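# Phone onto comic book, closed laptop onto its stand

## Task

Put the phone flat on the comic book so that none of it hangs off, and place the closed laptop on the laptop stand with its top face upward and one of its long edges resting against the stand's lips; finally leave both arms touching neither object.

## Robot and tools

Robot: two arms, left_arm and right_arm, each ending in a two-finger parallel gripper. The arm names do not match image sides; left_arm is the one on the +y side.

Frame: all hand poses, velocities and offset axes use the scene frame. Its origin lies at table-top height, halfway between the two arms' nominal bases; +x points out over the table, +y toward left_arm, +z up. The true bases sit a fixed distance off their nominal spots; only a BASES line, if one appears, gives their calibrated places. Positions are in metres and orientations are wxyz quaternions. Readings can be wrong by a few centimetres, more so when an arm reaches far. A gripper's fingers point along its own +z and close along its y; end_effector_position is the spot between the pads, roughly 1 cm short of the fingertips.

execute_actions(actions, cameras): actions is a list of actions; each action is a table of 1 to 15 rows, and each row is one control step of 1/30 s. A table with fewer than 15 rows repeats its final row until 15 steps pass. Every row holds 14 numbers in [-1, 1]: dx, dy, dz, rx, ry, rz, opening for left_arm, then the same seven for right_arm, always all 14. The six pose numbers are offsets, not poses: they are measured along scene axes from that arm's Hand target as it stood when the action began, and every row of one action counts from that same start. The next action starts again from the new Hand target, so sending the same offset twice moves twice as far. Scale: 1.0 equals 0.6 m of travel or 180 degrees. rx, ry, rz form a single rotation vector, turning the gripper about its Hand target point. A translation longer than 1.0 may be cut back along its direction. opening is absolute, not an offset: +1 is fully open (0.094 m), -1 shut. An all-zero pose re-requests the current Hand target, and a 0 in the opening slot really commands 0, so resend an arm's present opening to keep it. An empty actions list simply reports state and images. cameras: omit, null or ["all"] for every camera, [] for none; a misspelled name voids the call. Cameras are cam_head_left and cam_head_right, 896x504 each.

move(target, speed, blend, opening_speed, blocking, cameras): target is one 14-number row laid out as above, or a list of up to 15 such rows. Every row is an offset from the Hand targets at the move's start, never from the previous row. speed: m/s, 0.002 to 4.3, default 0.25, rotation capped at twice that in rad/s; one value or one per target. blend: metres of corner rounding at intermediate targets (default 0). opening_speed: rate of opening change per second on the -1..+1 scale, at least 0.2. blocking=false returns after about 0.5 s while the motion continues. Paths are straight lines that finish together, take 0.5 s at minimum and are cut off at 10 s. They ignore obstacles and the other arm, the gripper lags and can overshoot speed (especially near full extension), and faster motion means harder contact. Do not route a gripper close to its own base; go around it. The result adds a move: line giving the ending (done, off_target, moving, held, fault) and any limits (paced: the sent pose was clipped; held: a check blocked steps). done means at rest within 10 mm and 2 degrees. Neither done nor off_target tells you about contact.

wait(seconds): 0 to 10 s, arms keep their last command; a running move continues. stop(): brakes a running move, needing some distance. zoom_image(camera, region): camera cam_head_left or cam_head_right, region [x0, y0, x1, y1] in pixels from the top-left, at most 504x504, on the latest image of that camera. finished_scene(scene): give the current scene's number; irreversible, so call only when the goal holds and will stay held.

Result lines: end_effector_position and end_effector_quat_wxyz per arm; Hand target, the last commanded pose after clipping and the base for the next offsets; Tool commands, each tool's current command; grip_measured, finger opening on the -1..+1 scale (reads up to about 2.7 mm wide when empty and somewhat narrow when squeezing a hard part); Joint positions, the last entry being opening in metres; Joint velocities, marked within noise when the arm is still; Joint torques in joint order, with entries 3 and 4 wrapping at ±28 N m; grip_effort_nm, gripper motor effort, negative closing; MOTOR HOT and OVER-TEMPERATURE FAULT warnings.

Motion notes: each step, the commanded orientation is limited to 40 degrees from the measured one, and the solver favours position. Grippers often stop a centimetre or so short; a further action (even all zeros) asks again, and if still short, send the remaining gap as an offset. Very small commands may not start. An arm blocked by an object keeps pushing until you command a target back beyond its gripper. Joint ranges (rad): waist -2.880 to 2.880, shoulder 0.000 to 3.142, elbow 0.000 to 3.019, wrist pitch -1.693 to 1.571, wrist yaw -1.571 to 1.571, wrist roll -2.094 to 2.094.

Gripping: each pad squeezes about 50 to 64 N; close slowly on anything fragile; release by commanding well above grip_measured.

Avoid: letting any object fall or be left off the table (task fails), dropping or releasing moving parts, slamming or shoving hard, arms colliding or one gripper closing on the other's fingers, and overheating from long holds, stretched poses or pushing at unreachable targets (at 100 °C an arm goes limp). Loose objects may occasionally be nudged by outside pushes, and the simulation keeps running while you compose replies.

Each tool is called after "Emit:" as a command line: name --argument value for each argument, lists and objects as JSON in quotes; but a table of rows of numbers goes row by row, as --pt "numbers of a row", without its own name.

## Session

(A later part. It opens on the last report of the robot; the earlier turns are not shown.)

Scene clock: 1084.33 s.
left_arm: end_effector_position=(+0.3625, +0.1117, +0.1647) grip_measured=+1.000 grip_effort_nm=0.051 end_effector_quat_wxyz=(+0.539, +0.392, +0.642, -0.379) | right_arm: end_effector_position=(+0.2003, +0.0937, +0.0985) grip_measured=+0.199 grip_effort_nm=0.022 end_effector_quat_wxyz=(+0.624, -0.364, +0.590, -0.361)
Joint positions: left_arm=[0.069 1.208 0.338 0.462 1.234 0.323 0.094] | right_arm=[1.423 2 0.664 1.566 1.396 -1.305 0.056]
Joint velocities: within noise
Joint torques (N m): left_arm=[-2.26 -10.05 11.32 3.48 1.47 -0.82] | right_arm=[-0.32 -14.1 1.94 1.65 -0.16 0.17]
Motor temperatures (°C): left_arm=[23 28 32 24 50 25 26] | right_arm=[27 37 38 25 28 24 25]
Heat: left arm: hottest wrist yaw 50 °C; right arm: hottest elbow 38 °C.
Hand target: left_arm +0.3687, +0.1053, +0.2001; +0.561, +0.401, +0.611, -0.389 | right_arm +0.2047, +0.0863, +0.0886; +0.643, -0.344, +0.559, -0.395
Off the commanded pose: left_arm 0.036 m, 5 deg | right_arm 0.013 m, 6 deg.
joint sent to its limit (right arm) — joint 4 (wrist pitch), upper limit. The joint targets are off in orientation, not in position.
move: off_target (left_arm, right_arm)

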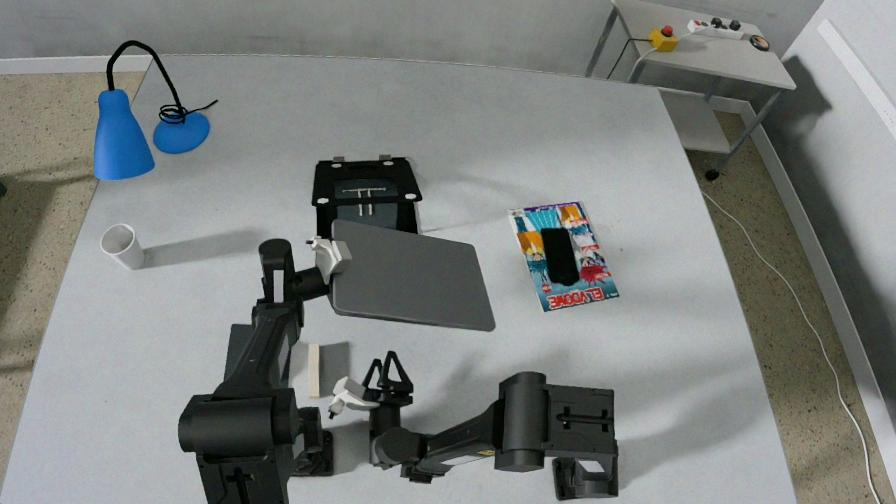

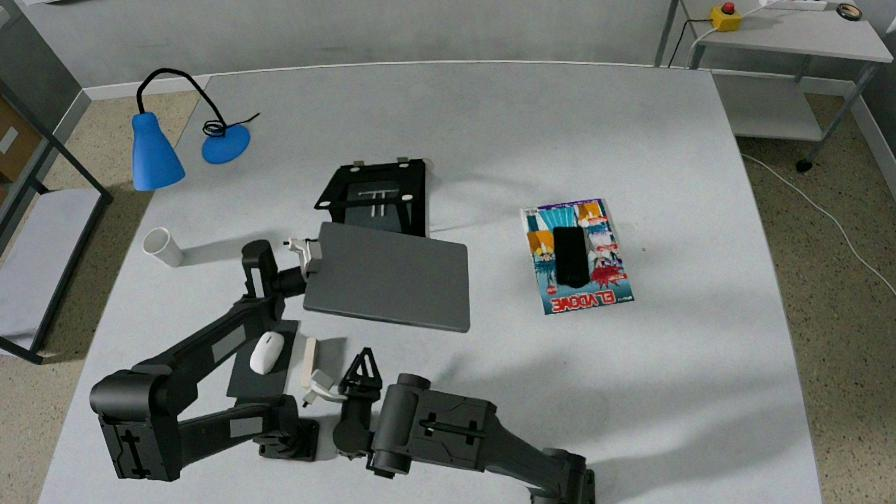

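Emit:
move --pt "0 0 0 0 0 0 1 0 -0.06 0 0 0 0 0.6" --pt "0 0 0 0 0 0 1 0.184 -0.06 0.0 0 0 0 0.6" --speed 0.12

Emit:
zoom_image --camera "cam_head_left" --region '[300, 240, 500, 400]'

Emit:
zoom_image --camera "cam_head_right" --region '[300, 240, 500, 400]'

Scene clock: 1094.07 s.
left_arm: end_effector_position=(+0.3626, +0.1117, +0.1651) grip_measured=+1.000 grip_effort_nm=0.046 end_effector_quat_wxyz=(+0.539, +0.392, +0.641, -0.379) | right_arm: end_effector_position=(+0.3088, +0.0458, +0.0919) grip_measured=+0.599 grip_effort_nm=0.066 end_effector_quat_wxyz=(+0.626, -0.361, +0.575, -0.383)
Joint positions: left_arm=[0.069 1.208 0.338 0.465 1.234 0.321 0.094] | right_arm=[1.127 2.023 0.634 1.566 1.114 -1.268 0.075]
Joint velocities: within noise
Joint torques (N m): left_arm=[-2.08 -9.64 11.29 3.55 1.42 -0.82] | right_arm=[-0.15 -13.92 4.22 1.77 -0.15 0.18]
Motor temperatures (°C): left_arm=[23 28 33 24 48 25 26] | right_arm=[27 36 37 25 28 24 25]
Heat: left arm: hottest wrist yaw 48 °C; right arm: hottest elbow 37 °C.
Hand target: left_arm +0.3687, +0.1053, +0.2002; +0.561, +0.401, +0.611, -0.389 | right_arm +0.3152, +0.0502, +0.0886; +0.643, -0.344, +0.559, -0.395
Off the commanded pose: left_arm 0.036 m, 5 deg | right_arm 0.008 m, 4 deg.
joint sent to its limit (right arm) — joint 4 (wrist pitch), upper limit. The joint targets are off in orientation, not in position.
move: off_target (left_arm, right_arm)

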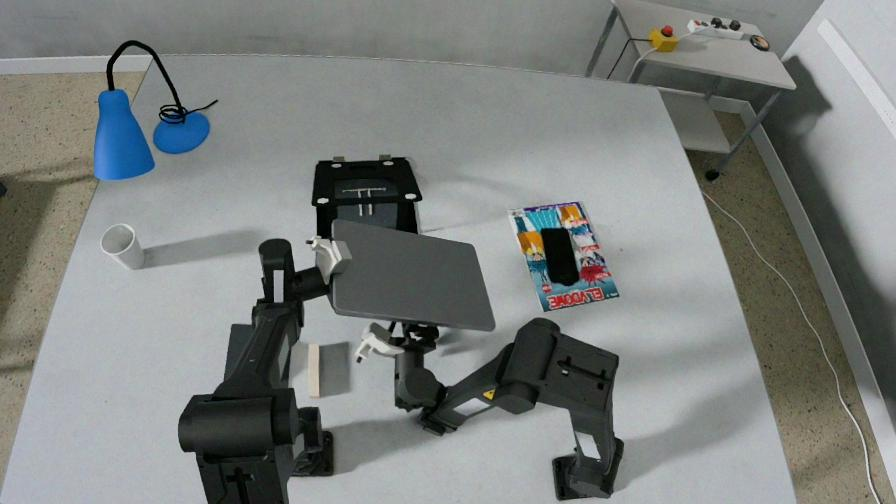

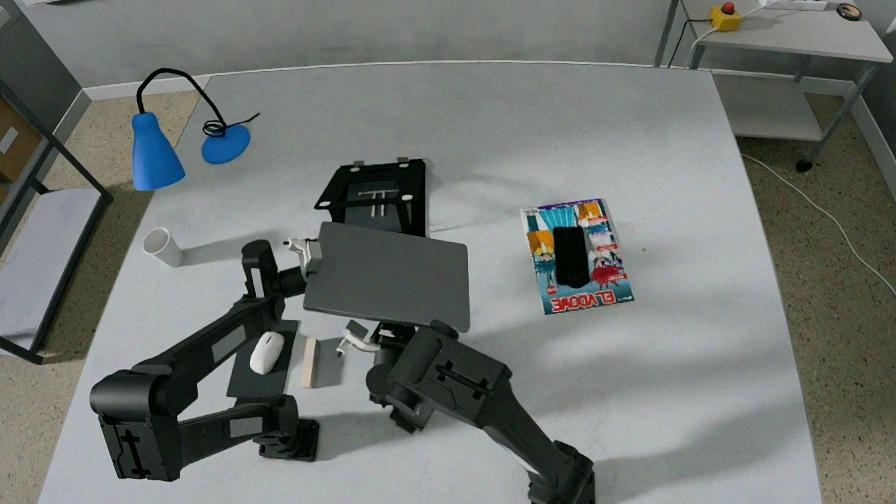

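Scaled by 2.520.

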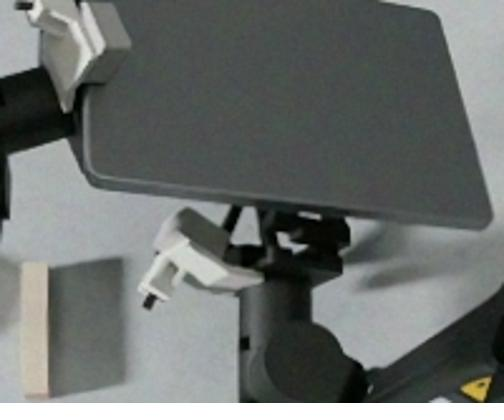

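Scaled by 2.520.

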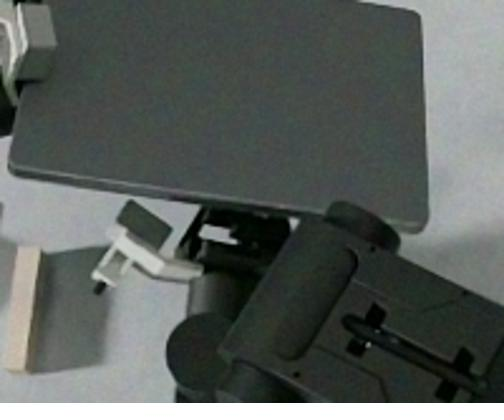

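Emit:
move --pt "0 0 0 0 0 0 1 -0.12 0 0 0 0 0 0.6" --pt "0 0 0 0 0 0 1 -0.12 0 0.1 0 0 0 0.6" --pt "0 0 0 0 0 0 1 -0.02 0 0.1 0 0 0 0.6" --speed 0.15

Emit:
zoom_image --camera "cam_head_left" --region '[300, 240, 500, 400]'

Emit:
zoom_image --camera "cam_head_right" --region '[300, 240, 500, 400]'

Scene clock: 1102.27 s.
left_arm: end_effector_position=(+0.3652, +0.1122, +0.1688) grip_measured=+1.000 grip_effort_nm=0.042 end_effector_quat_wxyz=(+0.540, +0.382, +0.644, -0.383) | right_arm: end_effector_position=(+0.2905, +0.0435, +0.1405) grip_measured=+0.599 grip_effort_nm=0.071 end_effector_quat_wxyz=(+0.633, -0.365, +0.556, -0.395)
Joint positions: left_arm=[0.068 1.208 0.338 0.499 1.227 0.269 0.094] | right_arm=[1.164 1.888 0.591 1.569 1.131 -1.384 0.075]
Joint velocities: within noise
Joint torques (N m): left_arm=[-2.32 -9.7 10.76 3.18 1.59 -0.5] | right_arm=[-0.91 -14.04 6.16 1.66 -0.21 0.16]
Motor temperatures (°C): left_arm=[23 27 34 24 48 25 26] | right_arm=[27 36 37 25 27 24 25]
Heat: left arm: hottest wrist yaw 48 °C; right arm: hottest elbow 37 °C.
Hand target: left_arm +0.3687, +0.1053, +0.2002; +0.561, +0.401, +0.611, -0.389 | right_arm +0.3032, +0.0503, +0.1486; +0.643, -0.344, +0.559, -0.395
Off the commanded pose: left_arm 0.032 m, 5 deg | right_arm 0.017 m, 3 deg.
joint sent to its limit (right arm) — joint 4 (wrist pitch), upper limit. The joint targets still meet the commanded pose.
move: off_target (left_arm, right_arm)

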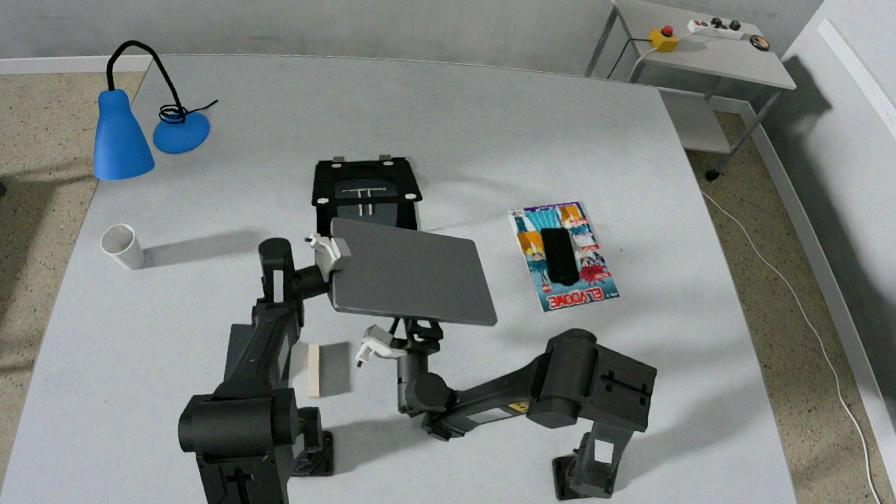

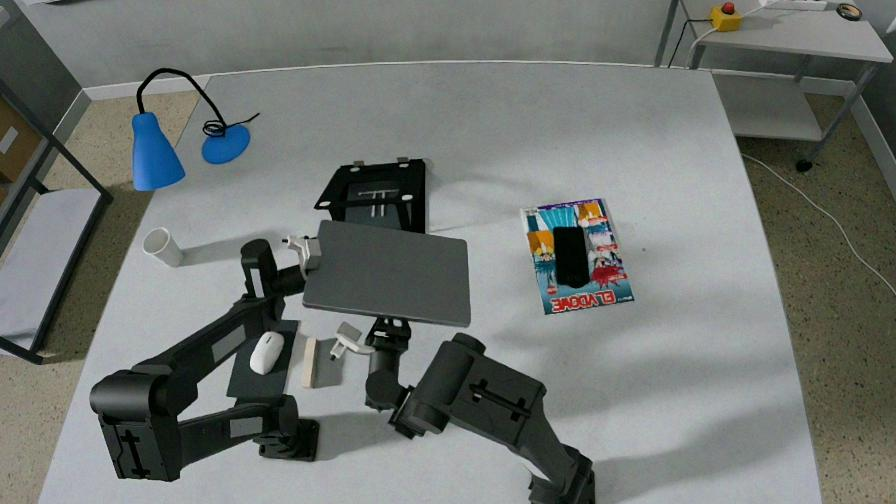

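Scaled by 2.520.

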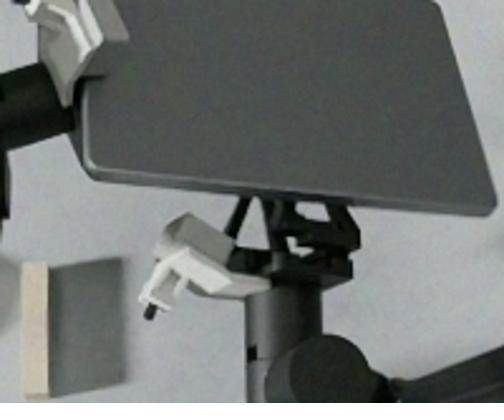

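Scaled by 2.520.

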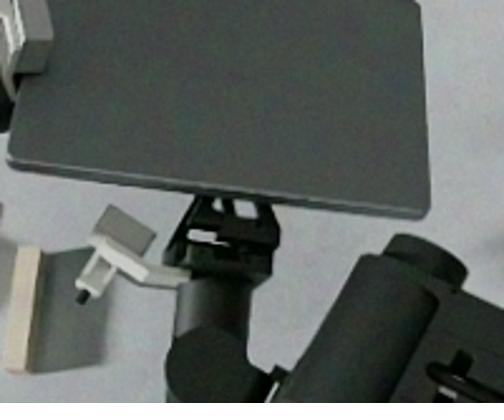

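Emit:
move --pt "0 0 0 0 0 0 1 -0.1 0 -0.01 0 0 0 0.6" --pt "0 0 0 0 0 0 1 -0.1 0 0.07 -0.1 0 0 0.6" --pt "0 0 0 0 0 0 1 0.025 0 0.07 -0.1 0 0 0.6" --speed 0.15

Emit:
zoom_image --camera "cam_head_left" --region '[300, 240, 500, 400]'

Emit:
zoom_image --camera "cam_head_right" --region '[300, 240, 500, 400]'

Scene clock: 1111.27 s.
left_arm: end_effector_position=(+0.3653, +0.1119, +0.1687) grip_measured=+1.000 grip_effort_nm=0.037 end_effector_quat_wxyz=(+0.531, +0.360, +0.656, -0.397) | right_arm: end_effector_position=(+0.2944, +0.0459, +0.1510) grip_measured=+0.599 grip_effort_nm=0.071 end_effector_quat_wxyz=(+0.554, -0.493, +0.466, -0.482)
Joint positions: left_arm=[0.065 1.208 0.331 0.524 1.216 0.193 0.094] | right_arm=[1.143 1.787 0.56 1.385 1.045 -1.666 0.075]
Joint velocities: within noise
Joint torques (N m): left_arm=[-1.67 -9.52 10.93 3.4 1.9 0.09] | right_arm=[-2.26 -17.85 8.17 1.55 0.1 0.3]
Motor temperatures (°C): left_arm=[23 27 34 24 47 24 26] | right_arm=[27 36 37 25 27 24 25]
Heat: left arm: hottest wrist yaw 47 °C; right arm: hottest elbow 37 °C.
Hand target: left_arm +0.3687, +0.1052, +0.2001; +0.561, +0.401, +0.611, -0.389 | right_arm +0.3181, +0.0504, +0.1905; +0.581, -0.440, +0.491, -0.477
Off the commanded pose: left_arm 0.032 m, 8 deg | right_arm 0.046 m, 7 deg.
move: off_target (left_arm, right_arm)

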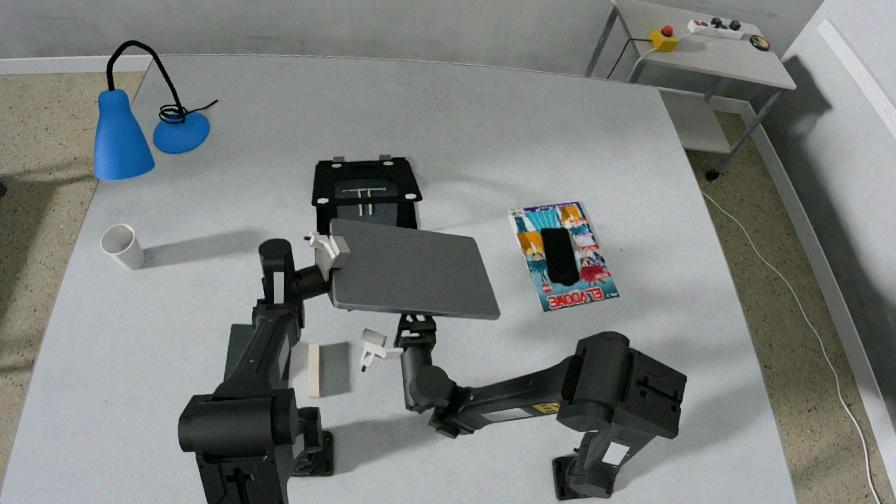

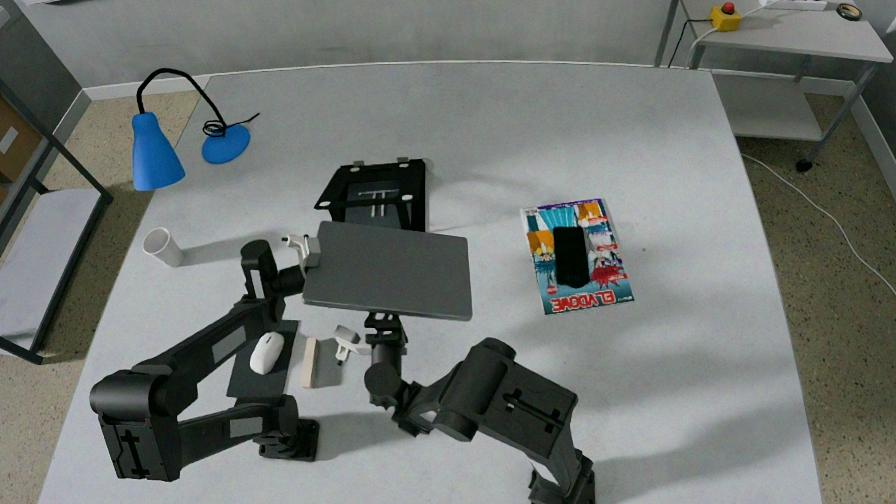

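Scaled by 2.520.

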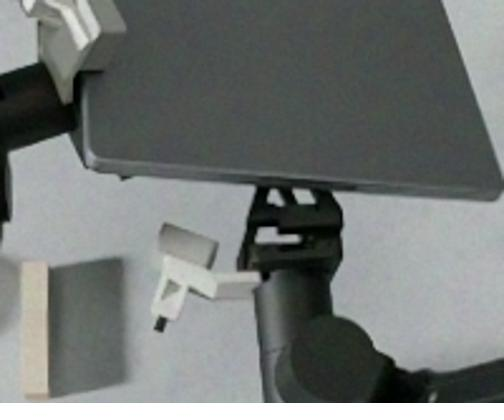

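Scaled by 2.520.

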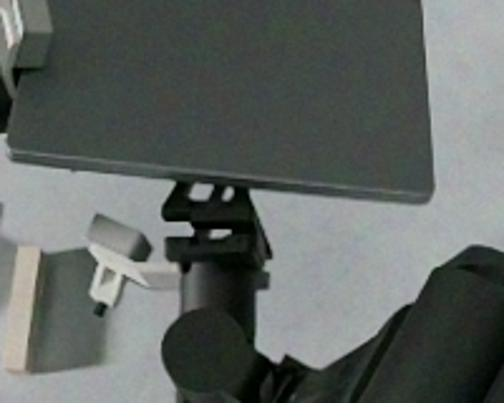

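Emit:
move --pt "0 0 0 0 0 0 1 -0.16 0 0 0 0 0 0.8" --pt "0 0 0 0 0 0 1 -0.16 0 0.06 0 0 0 0.8" --pt "0 0 0 0 0 0 1 0.0 0 0.06 0 0 0 0.8" --speed 0.15

Emit:
zoom_image --camera "cam_head_left" --region '[300, 240, 500, 400]'

Emit:
zoom_image --camera "cam_head_right" --region '[300, 240, 500, 400]'

Scene clock: 1117.80 s.
left_arm: end_effector_position=(+0.3631, +0.1090, +0.1644) grip_measured=+1.000 grip_effort_nm=0.037 end_effector_quat_wxyz=(+0.541, +0.385, +0.643, -0.381) | right_arm: end_effector_position=(+0.2964, +0.0456, +0.2100) grip_measured=+0.799 grip_effort_nm=0.071 end_effector_quat_wxyz=(+0.579, -0.465, +0.476, -0.470)
Joint positions: left_arm=[0.057 1.218 0.327 0.524 1.216 0.272 0.094] | right_arm=[1.138 1.625 0.577 1.274 1.041 -1.652 0.085]
Joint velocities: within noise
Joint torques (N m): left_arm=[-2.73 -10.23 11.59 2.62 1.95 -0.52] | right_arm=[-2.02 -12.75 9.44 0.87 0.17 0.21]
Motor temperatures (°C): left_arm=[23 27 35 24 47 24 26] | right_arm=[27 36 37 25 27 24 25]
Heat: left arm: hottest wrist yaw 47 °C; right arm: hottest elbow 37 °C.
Hand target: left_arm +0.3686, +0.1052, +0.2000; +0.561, +0.401, +0.611, -0.389 | right_arm +0.3182, +0.0502, +0.2266; +0.581, -0.440, +0.491, -0.477
Off the commanded pose: left_arm 0.036 m, 5 deg | right_arm 0.028 m, 3 deg.
move: off_target (left_arm, right_arm)

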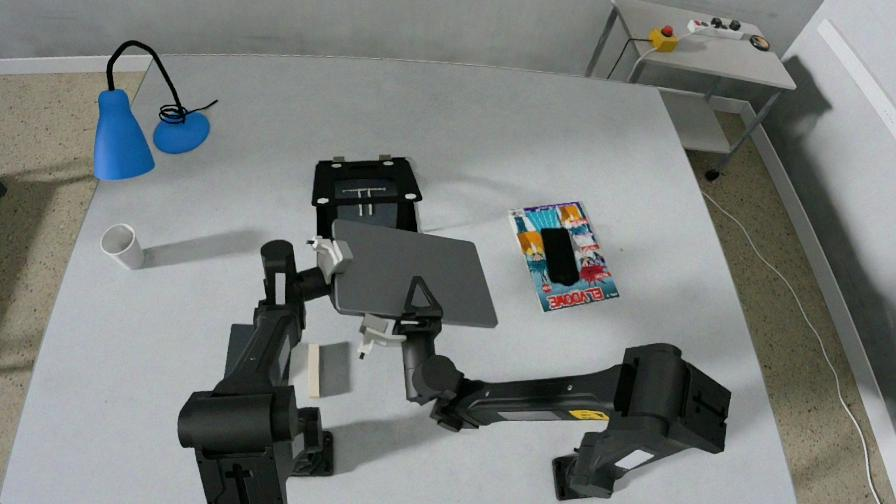

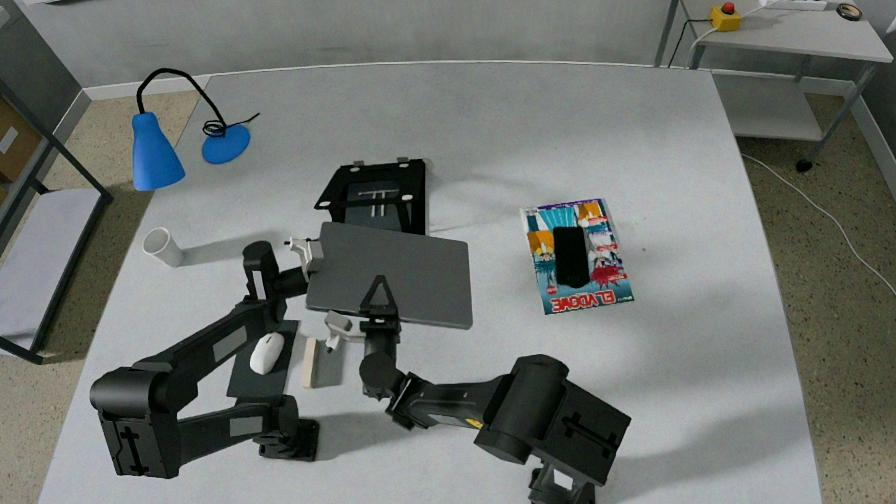

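Scaled by 2.520.

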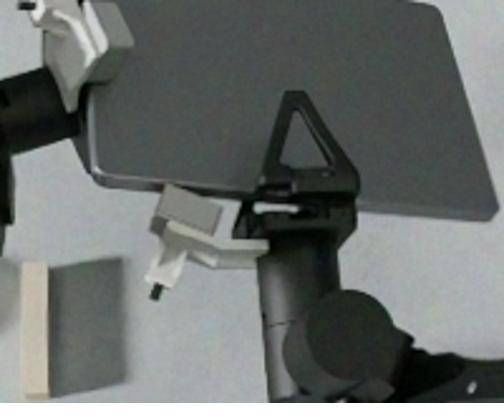

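Scaled by 2.520.

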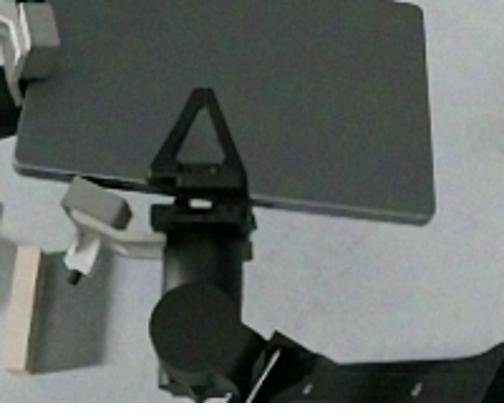

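Emit:
move --target '[0,0,0,0,0,0,1,0,0,0,0,0,0,-1]' --opening_speed 0.5

Emit:
zoom_image --camera "cam_head_left" --region '[300, 200, 500, 360]'

Emit:
zoom_image --camera "cam_head_right" --region '[300, 200, 500, 360]'

Scene clock: 1125.67 s.
left_arm: end_effector_position=(+0.3668, +0.1090, +0.1725) grip_measured=+1.000 grip_effort_nm=0.042 end_effector_quat_wxyz=(+0.567, +0.422, +0.614, -0.350) | right_arm: end_effector_position=(+0.2972, +0.0480, +0.2011) grip_measured=-0.561 grip_effort_nm=-0.994 end_effector_quat_wxyz=(+0.586, -0.461, +0.491, -0.450)
Joint positions: left_arm=[0.057 1.214 0.339 0.543 1.223 0.363 0.094] | right_arm=[1.138 1.633 0.577 1.238 1.036 -1.567 0.021]
Joint velocities: within noise
Joint torques (N m): left_arm=[-1.61 -10.34 11.19 0.94 1.73 -1.28] | right_arm=[-1.96 -13.68 9.42 1.4 0.46 -0.45]
Motor temperatures (°C): left_arm=[23 27 35 24 48 25 26] | right_arm=[27 36 38 25 27 24 25]
Heat: left arm: hottest wrist yaw 48 °C; right arm: hottest elbow 38 °C.
Hand target: left_arm +0.3687, +0.1052, +0.2002; +0.561, +0.401, +0.611, -0.389 | right_arm +0.3182, +0.0503, +0.2265; +0.581, -0.440, +0.491, -0.477
Off the commanded pose: left_arm 0.028 m, 5 deg | right_arm 0.033 m, 4 deg.
move: off_target (left_arm, right_arm)

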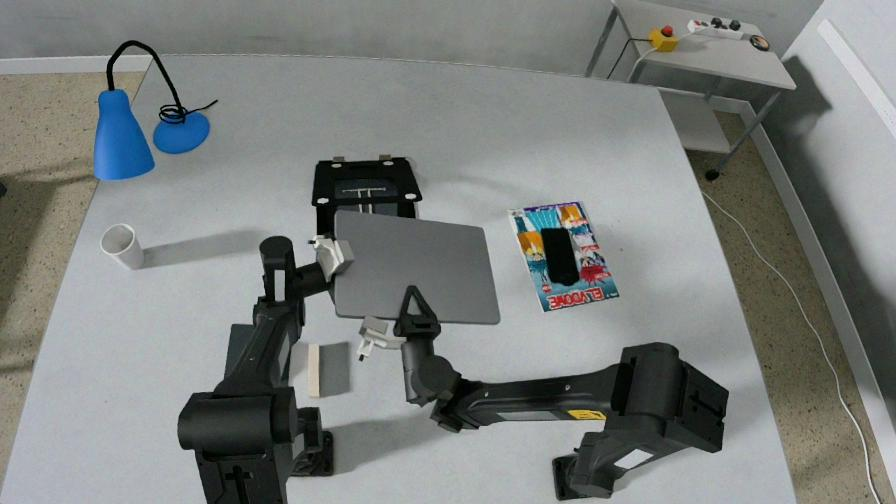

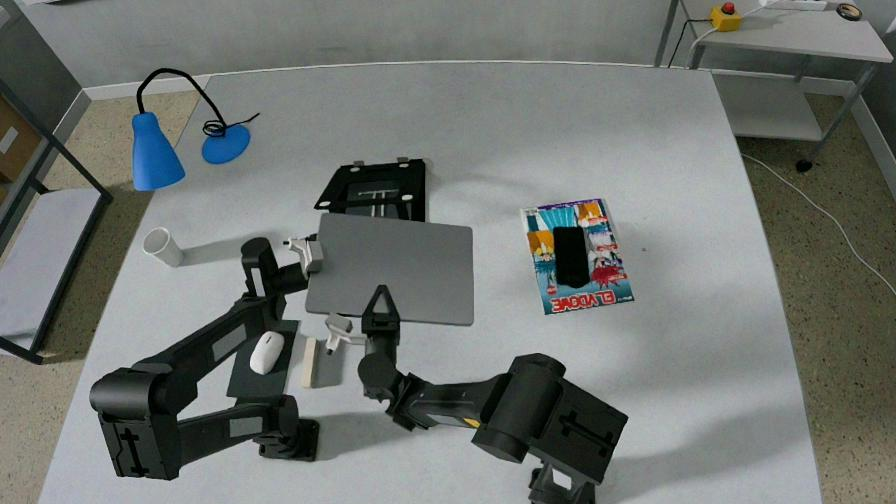

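Scaled by 2.520.

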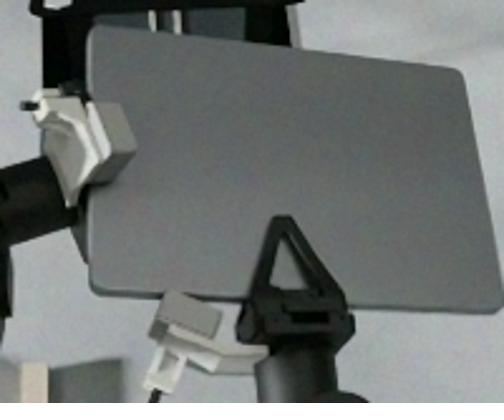

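Scaled by 2.520.

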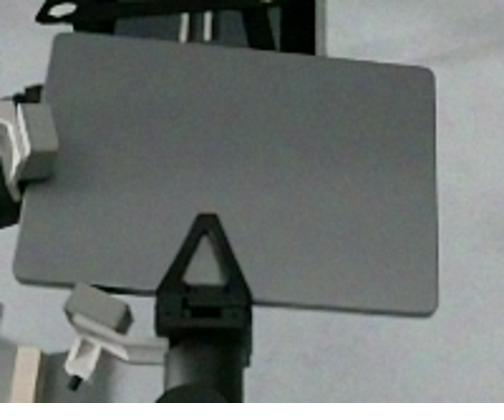

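Emit:
move --pt "-0.08 0.182 -0.02 0 0 0 1 0 0 0 0 0 0 -1" --pt "-0.1 0.4 -0.02 0 0 0 1 0 0 0 0 0 0 -1" --speed '[0.08,0.2]'

Emit:
zoom_image --camera "cam_head_left" --region '[280, 140, 520, 360]'

Emit:
zoom_image --camera "cam_head_right" --region '[280, 140, 520, 360]'

Scene clock: 1142.37 s.
left_arm: end_effector_position=(+0.3092, +0.3373, +0.1863) grip_measured=+1.000 grip_effort_nm=0.037 end_effector_quat_wxyz=(+0.671, +0.209, +0.678, -0.214) | right_arm: end_effector_position=(+0.3175, +0.0386, +0.1756) grip_measured=-0.651 grip_effort_nm=-1.033 end_effector_quat_wxyz=(+0.538, -0.483, +0.490, -0.487)
Joint positions: left_arm=[0.925 1.077 0.304 0.17 1.559 0.592 0.094] | right_arm=[1.093 1.691 0.595 1.203 1.053 -1.606 0.016]
Joint velocities: within noise
Joint torques (N m): left_arm=[-0.44 -3.96 9.54 1.06 0.42 0.08] | right_arm=[1.08 -19.02 7.76 3.07 -0.14 -0.14]
Motor temperatures (°C): left_arm=[23 27 35 24 47 25 26] | right_arm=[27 37 39 25 27 24 26]
Heat: left arm: hottest wrist yaw 47 °C; right arm: hottest elbow 39 °C.
Hand target: left_arm +0.3087, +0.3452, +0.1881; +0.561, +0.401, +0.611, -0.389 | right_arm +0.3182, +0.0504, +0.2265; +0.581, -0.440, +0.491, -0.477
Off the commanded pose: left_arm 0.008 m, 33 deg | right_arm 0.052 m, 7 deg.
joint sent to its limit (left arm) — joint 5 (wrist yaw), upper limit. The joint targets are off in orientation, not in position.
move: off_target (left_arm, right_arm)

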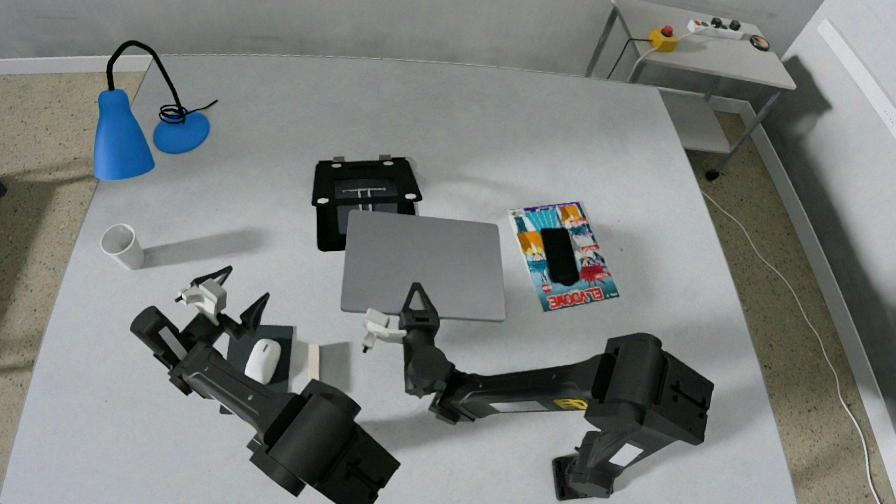

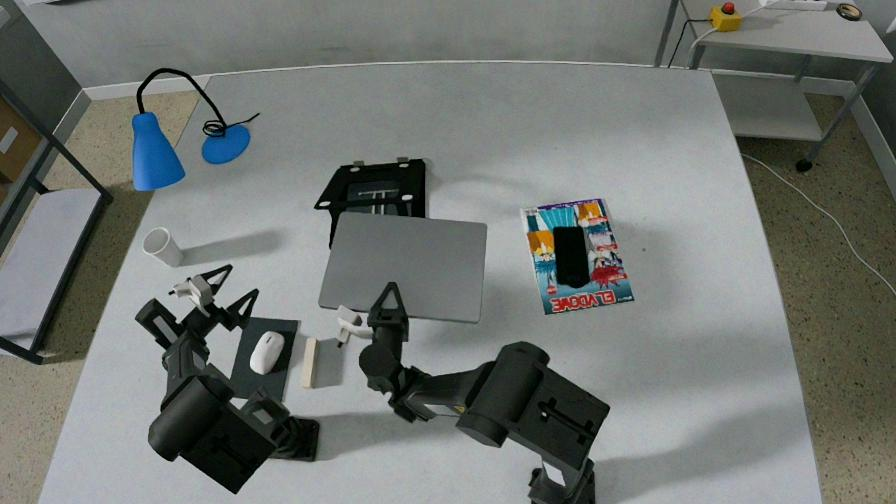

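Scaled by 2.100.

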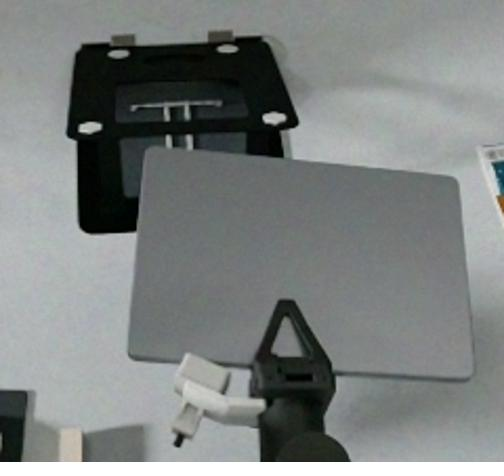

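Scaled by 2.100.

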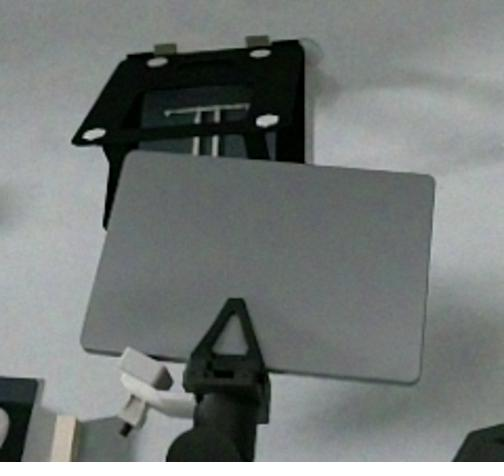

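Emit:
move --pt "0 0.05 0 0 0 0 1 0 0 0.2 0 0 0 -1" --pt "0 0.05 0 0 0 0 1 0.2 0.13 0.2 -0.004 0.03 0.036 -1" --pt "0 0.05 0 0 0 0 1 0.386 0.208 0.19 -0.008 0.083 0.036 -1" --speed 0.12

Emit:
zoom_image --camera "cam_head_left" --region '[260, 80, 540, 340]'

Emit:
zoom_image --camera "cam_head_right" --region '[260, 80, 540, 340]'

Scene clock: 1160.63 s.
left_arm: end_effector_position=(+0.3037, +0.3576, +0.1756) grip_measured=+1.000 grip_effort_nm=0.037 end_effector_quat_wxyz=(+0.675, +0.176, +0.688, -0.203) | right_arm: end_effector_position=(+0.5014, +0.1381, +0.1879) grip_measured=-0.652 grip_effort_nm=-1.038 end_effector_quat_wxyz=(-0.429, +0.623, -0.537, +0.374)
Joint positions: left_arm=[0.991 1.126 0.304 0.17 1.559 0.61 0.094] | right_arm=[0.849 1.799 1.241 0.097 0.659 -1.281 0.016]
Joint velocities: within noise
Joint torques (N m): left_arm=[-1.03 -4.78 12.3 0.85 0.46 0.12] | right_arm=[-0.09 -27.05 20.52 3.02 1.02 0]
Motor temperatures (°C): left_arm=[23 27 36 24 43 25 26] | right_arm=[27 37 41 25 27 24 27]
Heat: left arm: hottest wrist yaw 43 °C; right arm: hottest elbow 41 °C.
Hand target: left_arm +0.3087, +0.3752, +0.1881; +0.561, +0.401, +0.611, -0.389 | right_arm +0.5497, +0.1751, +0.3407; -0.533, +0.533, -0.530, +0.388
Off the commanded pose: left_arm 0.022 m, 37 deg | right_arm 0.164 m, 16 deg.
joint sent to its limit (left arm) — joint 5 (wrist yaw), upper limit. The joint targets are off in orientation, not in position.
move: off_target (left_arm, right_arm)

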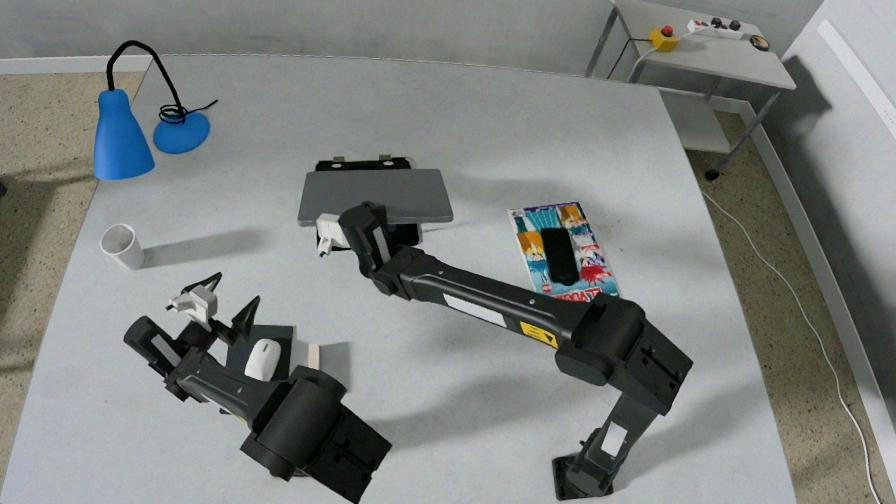

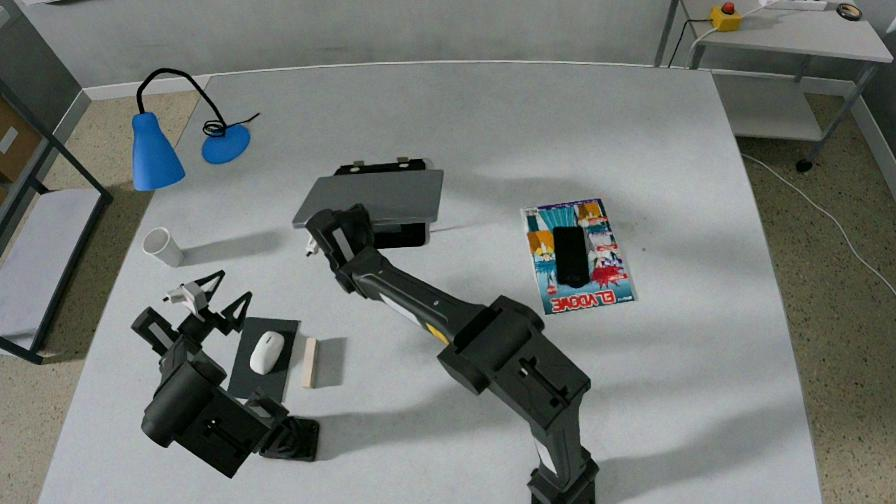

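Scaled by 1.800.

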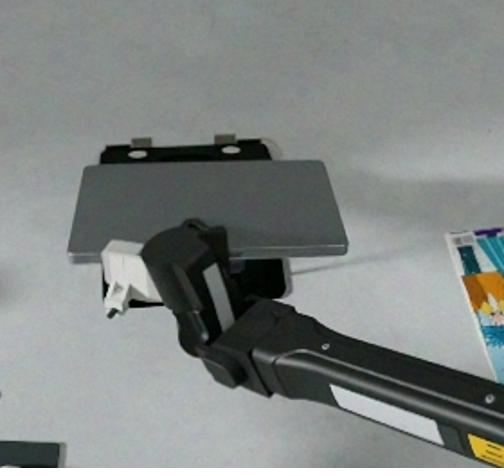

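Scaled by 1.800.

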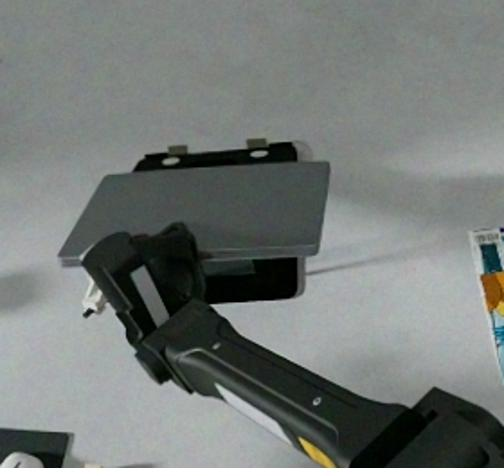

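Emit:
move --pt "0 0 0 0 0 0 1 0.125 0.075 0.02 0 0.03 0 -1" --speed 0.1

Emit:
zoom_image --camera "cam_head_left" --region '[280, 120, 480, 280]'

Emit:
zoom_image --camera "cam_head_right" --region '[280, 120, 480, 280]'

Scene clock: 1171.97 s.
left_arm: end_effector_position=(+0.3037, +0.3576, +0.1756) grip_measured=+1.000 grip_effort_nm=0.037 end_effector_quat_wxyz=(+0.675, +0.176, +0.688, -0.203) | right_arm: end_effector_position=(+0.5687, +0.1835, +0.1730) grip_measured=-0.653 grip_effort_nm=-1.038 end_effector_quat_wxyz=(-0.388, +0.644, -0.564, +0.344)
Joint positions: left_arm=[0.991 1.126 0.304 0.17 1.559 0.61 0.094] | right_arm=[0.81 1.995 1.582 -0.183 0.599 -1.212 0.016]
Joint velocities: within noise
Joint torques (N m): left_arm=[-0.26 -4.95 12.4 0.92 0.48 0.05] | right_arm=[-0.32 -31.91 21.89 2.91 1.23 0]
Motor temperatures (°C): left_arm=[23 26 36 24 42 24 26] | right_arm=[27 37 46 25 27 24 27]
Heat: left arm: hottest wrist yaw 42 °C; right arm: hottest elbow 46 °C.
Hand target: left_arm +0.3087, +0.3752, +0.1881; +0.561, +0.401, +0.611, -0.389 | right_arm +0.6247, +0.2200, +0.3525; -0.507, +0.550, -0.555, +0.363
Off the commanded pose: left_arm 0.022 m, 37 deg | right_arm 0.192 m, 18 deg.
joint sent to its limit (left arm) — joint 5 (wrist yaw), upper limit. The joint targets are off in orientation, not in position.
move: off_target (left_arm, right_arm)

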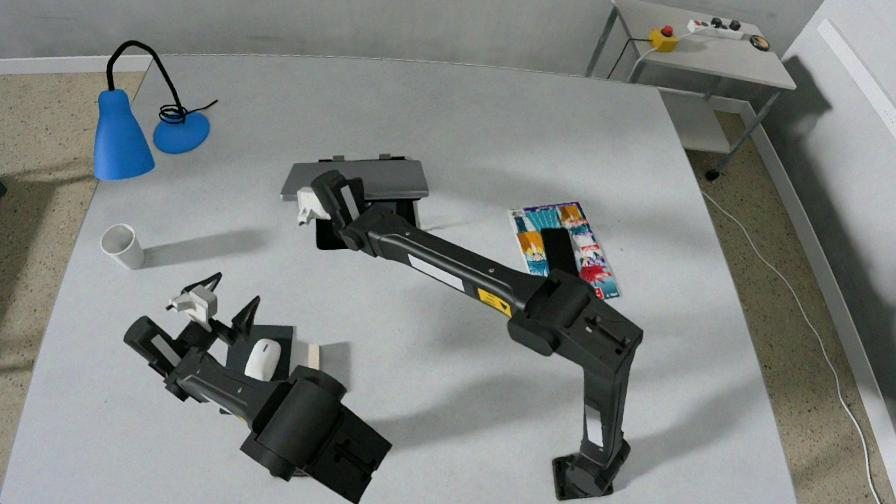

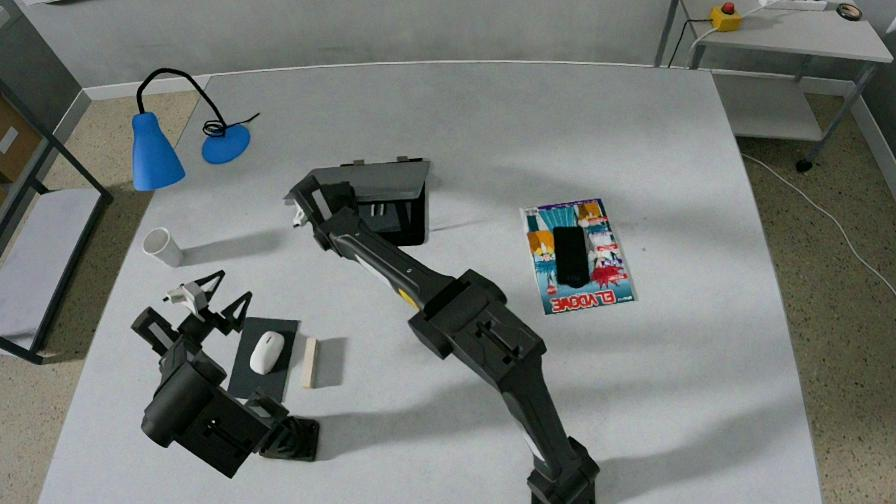

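Scaled by 2.520.

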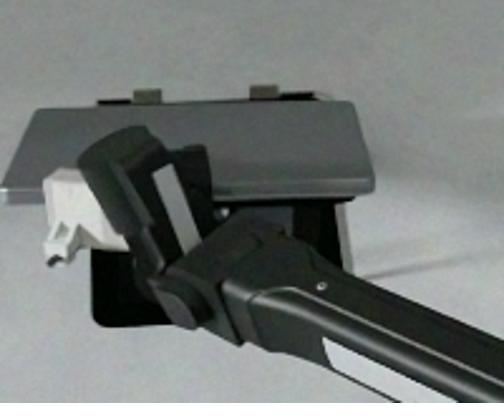

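Scaled by 2.520.

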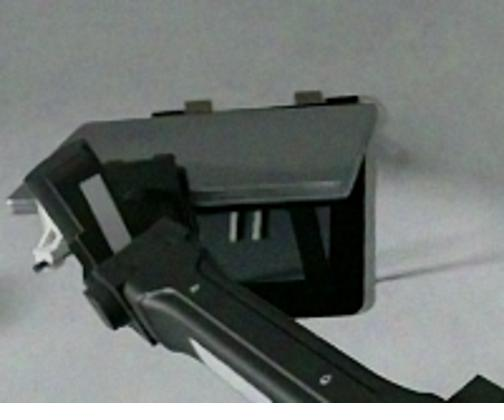

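Emit:
move --pt "0 0 0 0 0 0 1 0.055 -0.012 -0.1 0 0.015 0 -1" --speed 0.05

Emit:
zoom_image --camera "cam_head_left" --region '[280, 120, 480, 280]'

Emit:
zoom_image --camera "cam_head_right" --region '[280, 120, 480, 280]'

Scene clock: 1179.57 s.
left_arm: end_effector_position=(+0.3037, +0.3576, +0.1756) grip_measured=+1.000 grip_effort_nm=0.037 end_effector_quat_wxyz=(+0.675, +0.176, +0.688, -0.202) | right_arm: end_effector_position=(+0.6022, +0.1806, +0.1626) grip_measured=-0.654 grip_effort_nm=-1.038 end_effector_quat_wxyz=(-0.394, +0.634, -0.576, +0.333)
Joint positions: left_arm=[0.991 1.126 0.304 0.17 1.559 0.611 0.094] | right_arm=[0.77 2.057 1.655 -0.183 0.559 -1.198 0.016]
Joint velocities: within noise
Joint torques (N m): left_arm=[0.03 -5.07 12.23 0.87 0.44 0.07] | right_arm=[-0.5 -29.22 20.18 3.64 0.81 0.06]
Motor temperatures (°C): left_arm=[23 26 37 24 42 24 26] | right_arm=[27 38 49 26 28 24 27]
Heat: left arm: hottest wrist yaw 42 °C; right arm: hottest elbow 49 °C.
Hand target: left_arm +0.3087, +0.3752, +0.1881; +0.561, +0.401, +0.611, -0.389 | right_arm +0.6578, +0.2128, +0.2926; -0.494, +0.559, -0.567, +0.350
Off the commanded pose: left_arm 0.022 m, 37 deg | right_arm 0.145 m, 15 deg.
joint sent to its limit (left arm) — joint 5 (wrist yaw), upper limit. The joint targets are off in orientation, not in position.
move: off_target (left_arm, right_arm)

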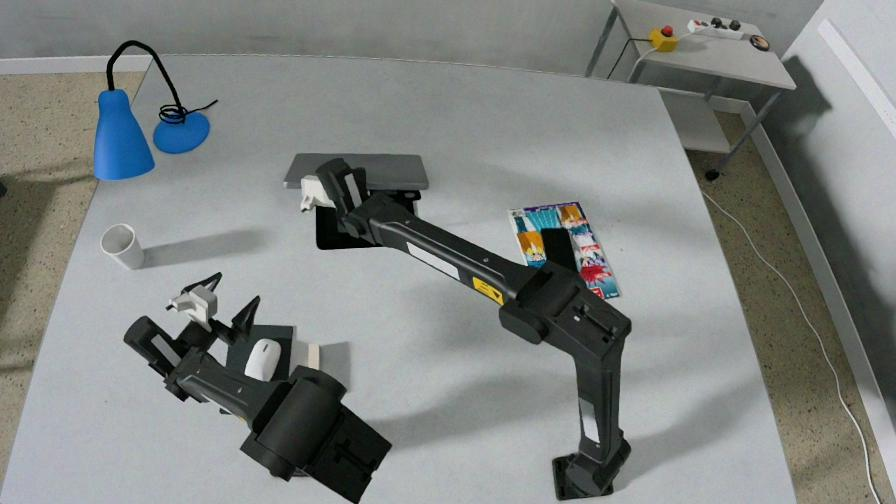

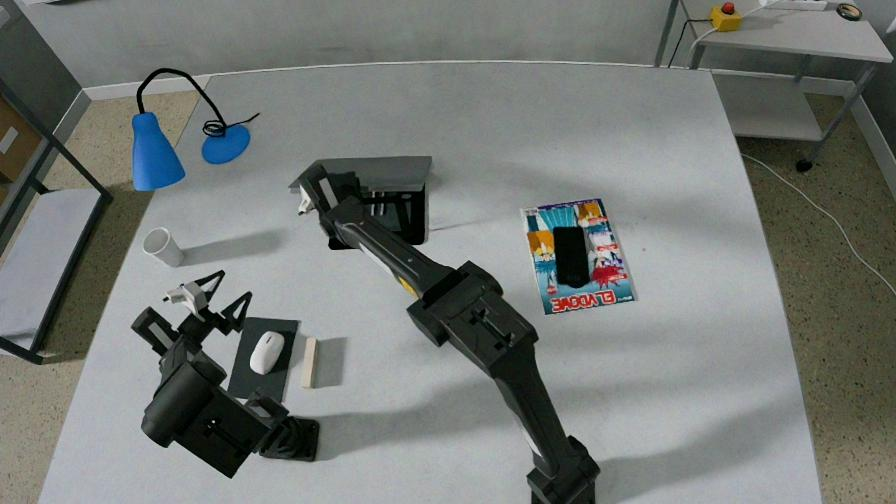

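Scaled by 2.520.

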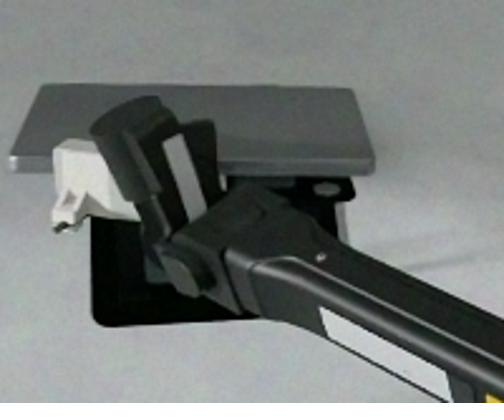

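Scaled by 2.520.

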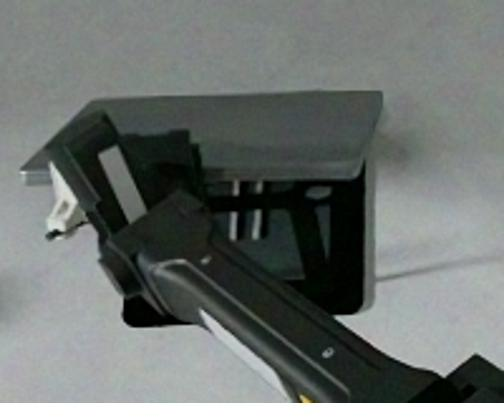

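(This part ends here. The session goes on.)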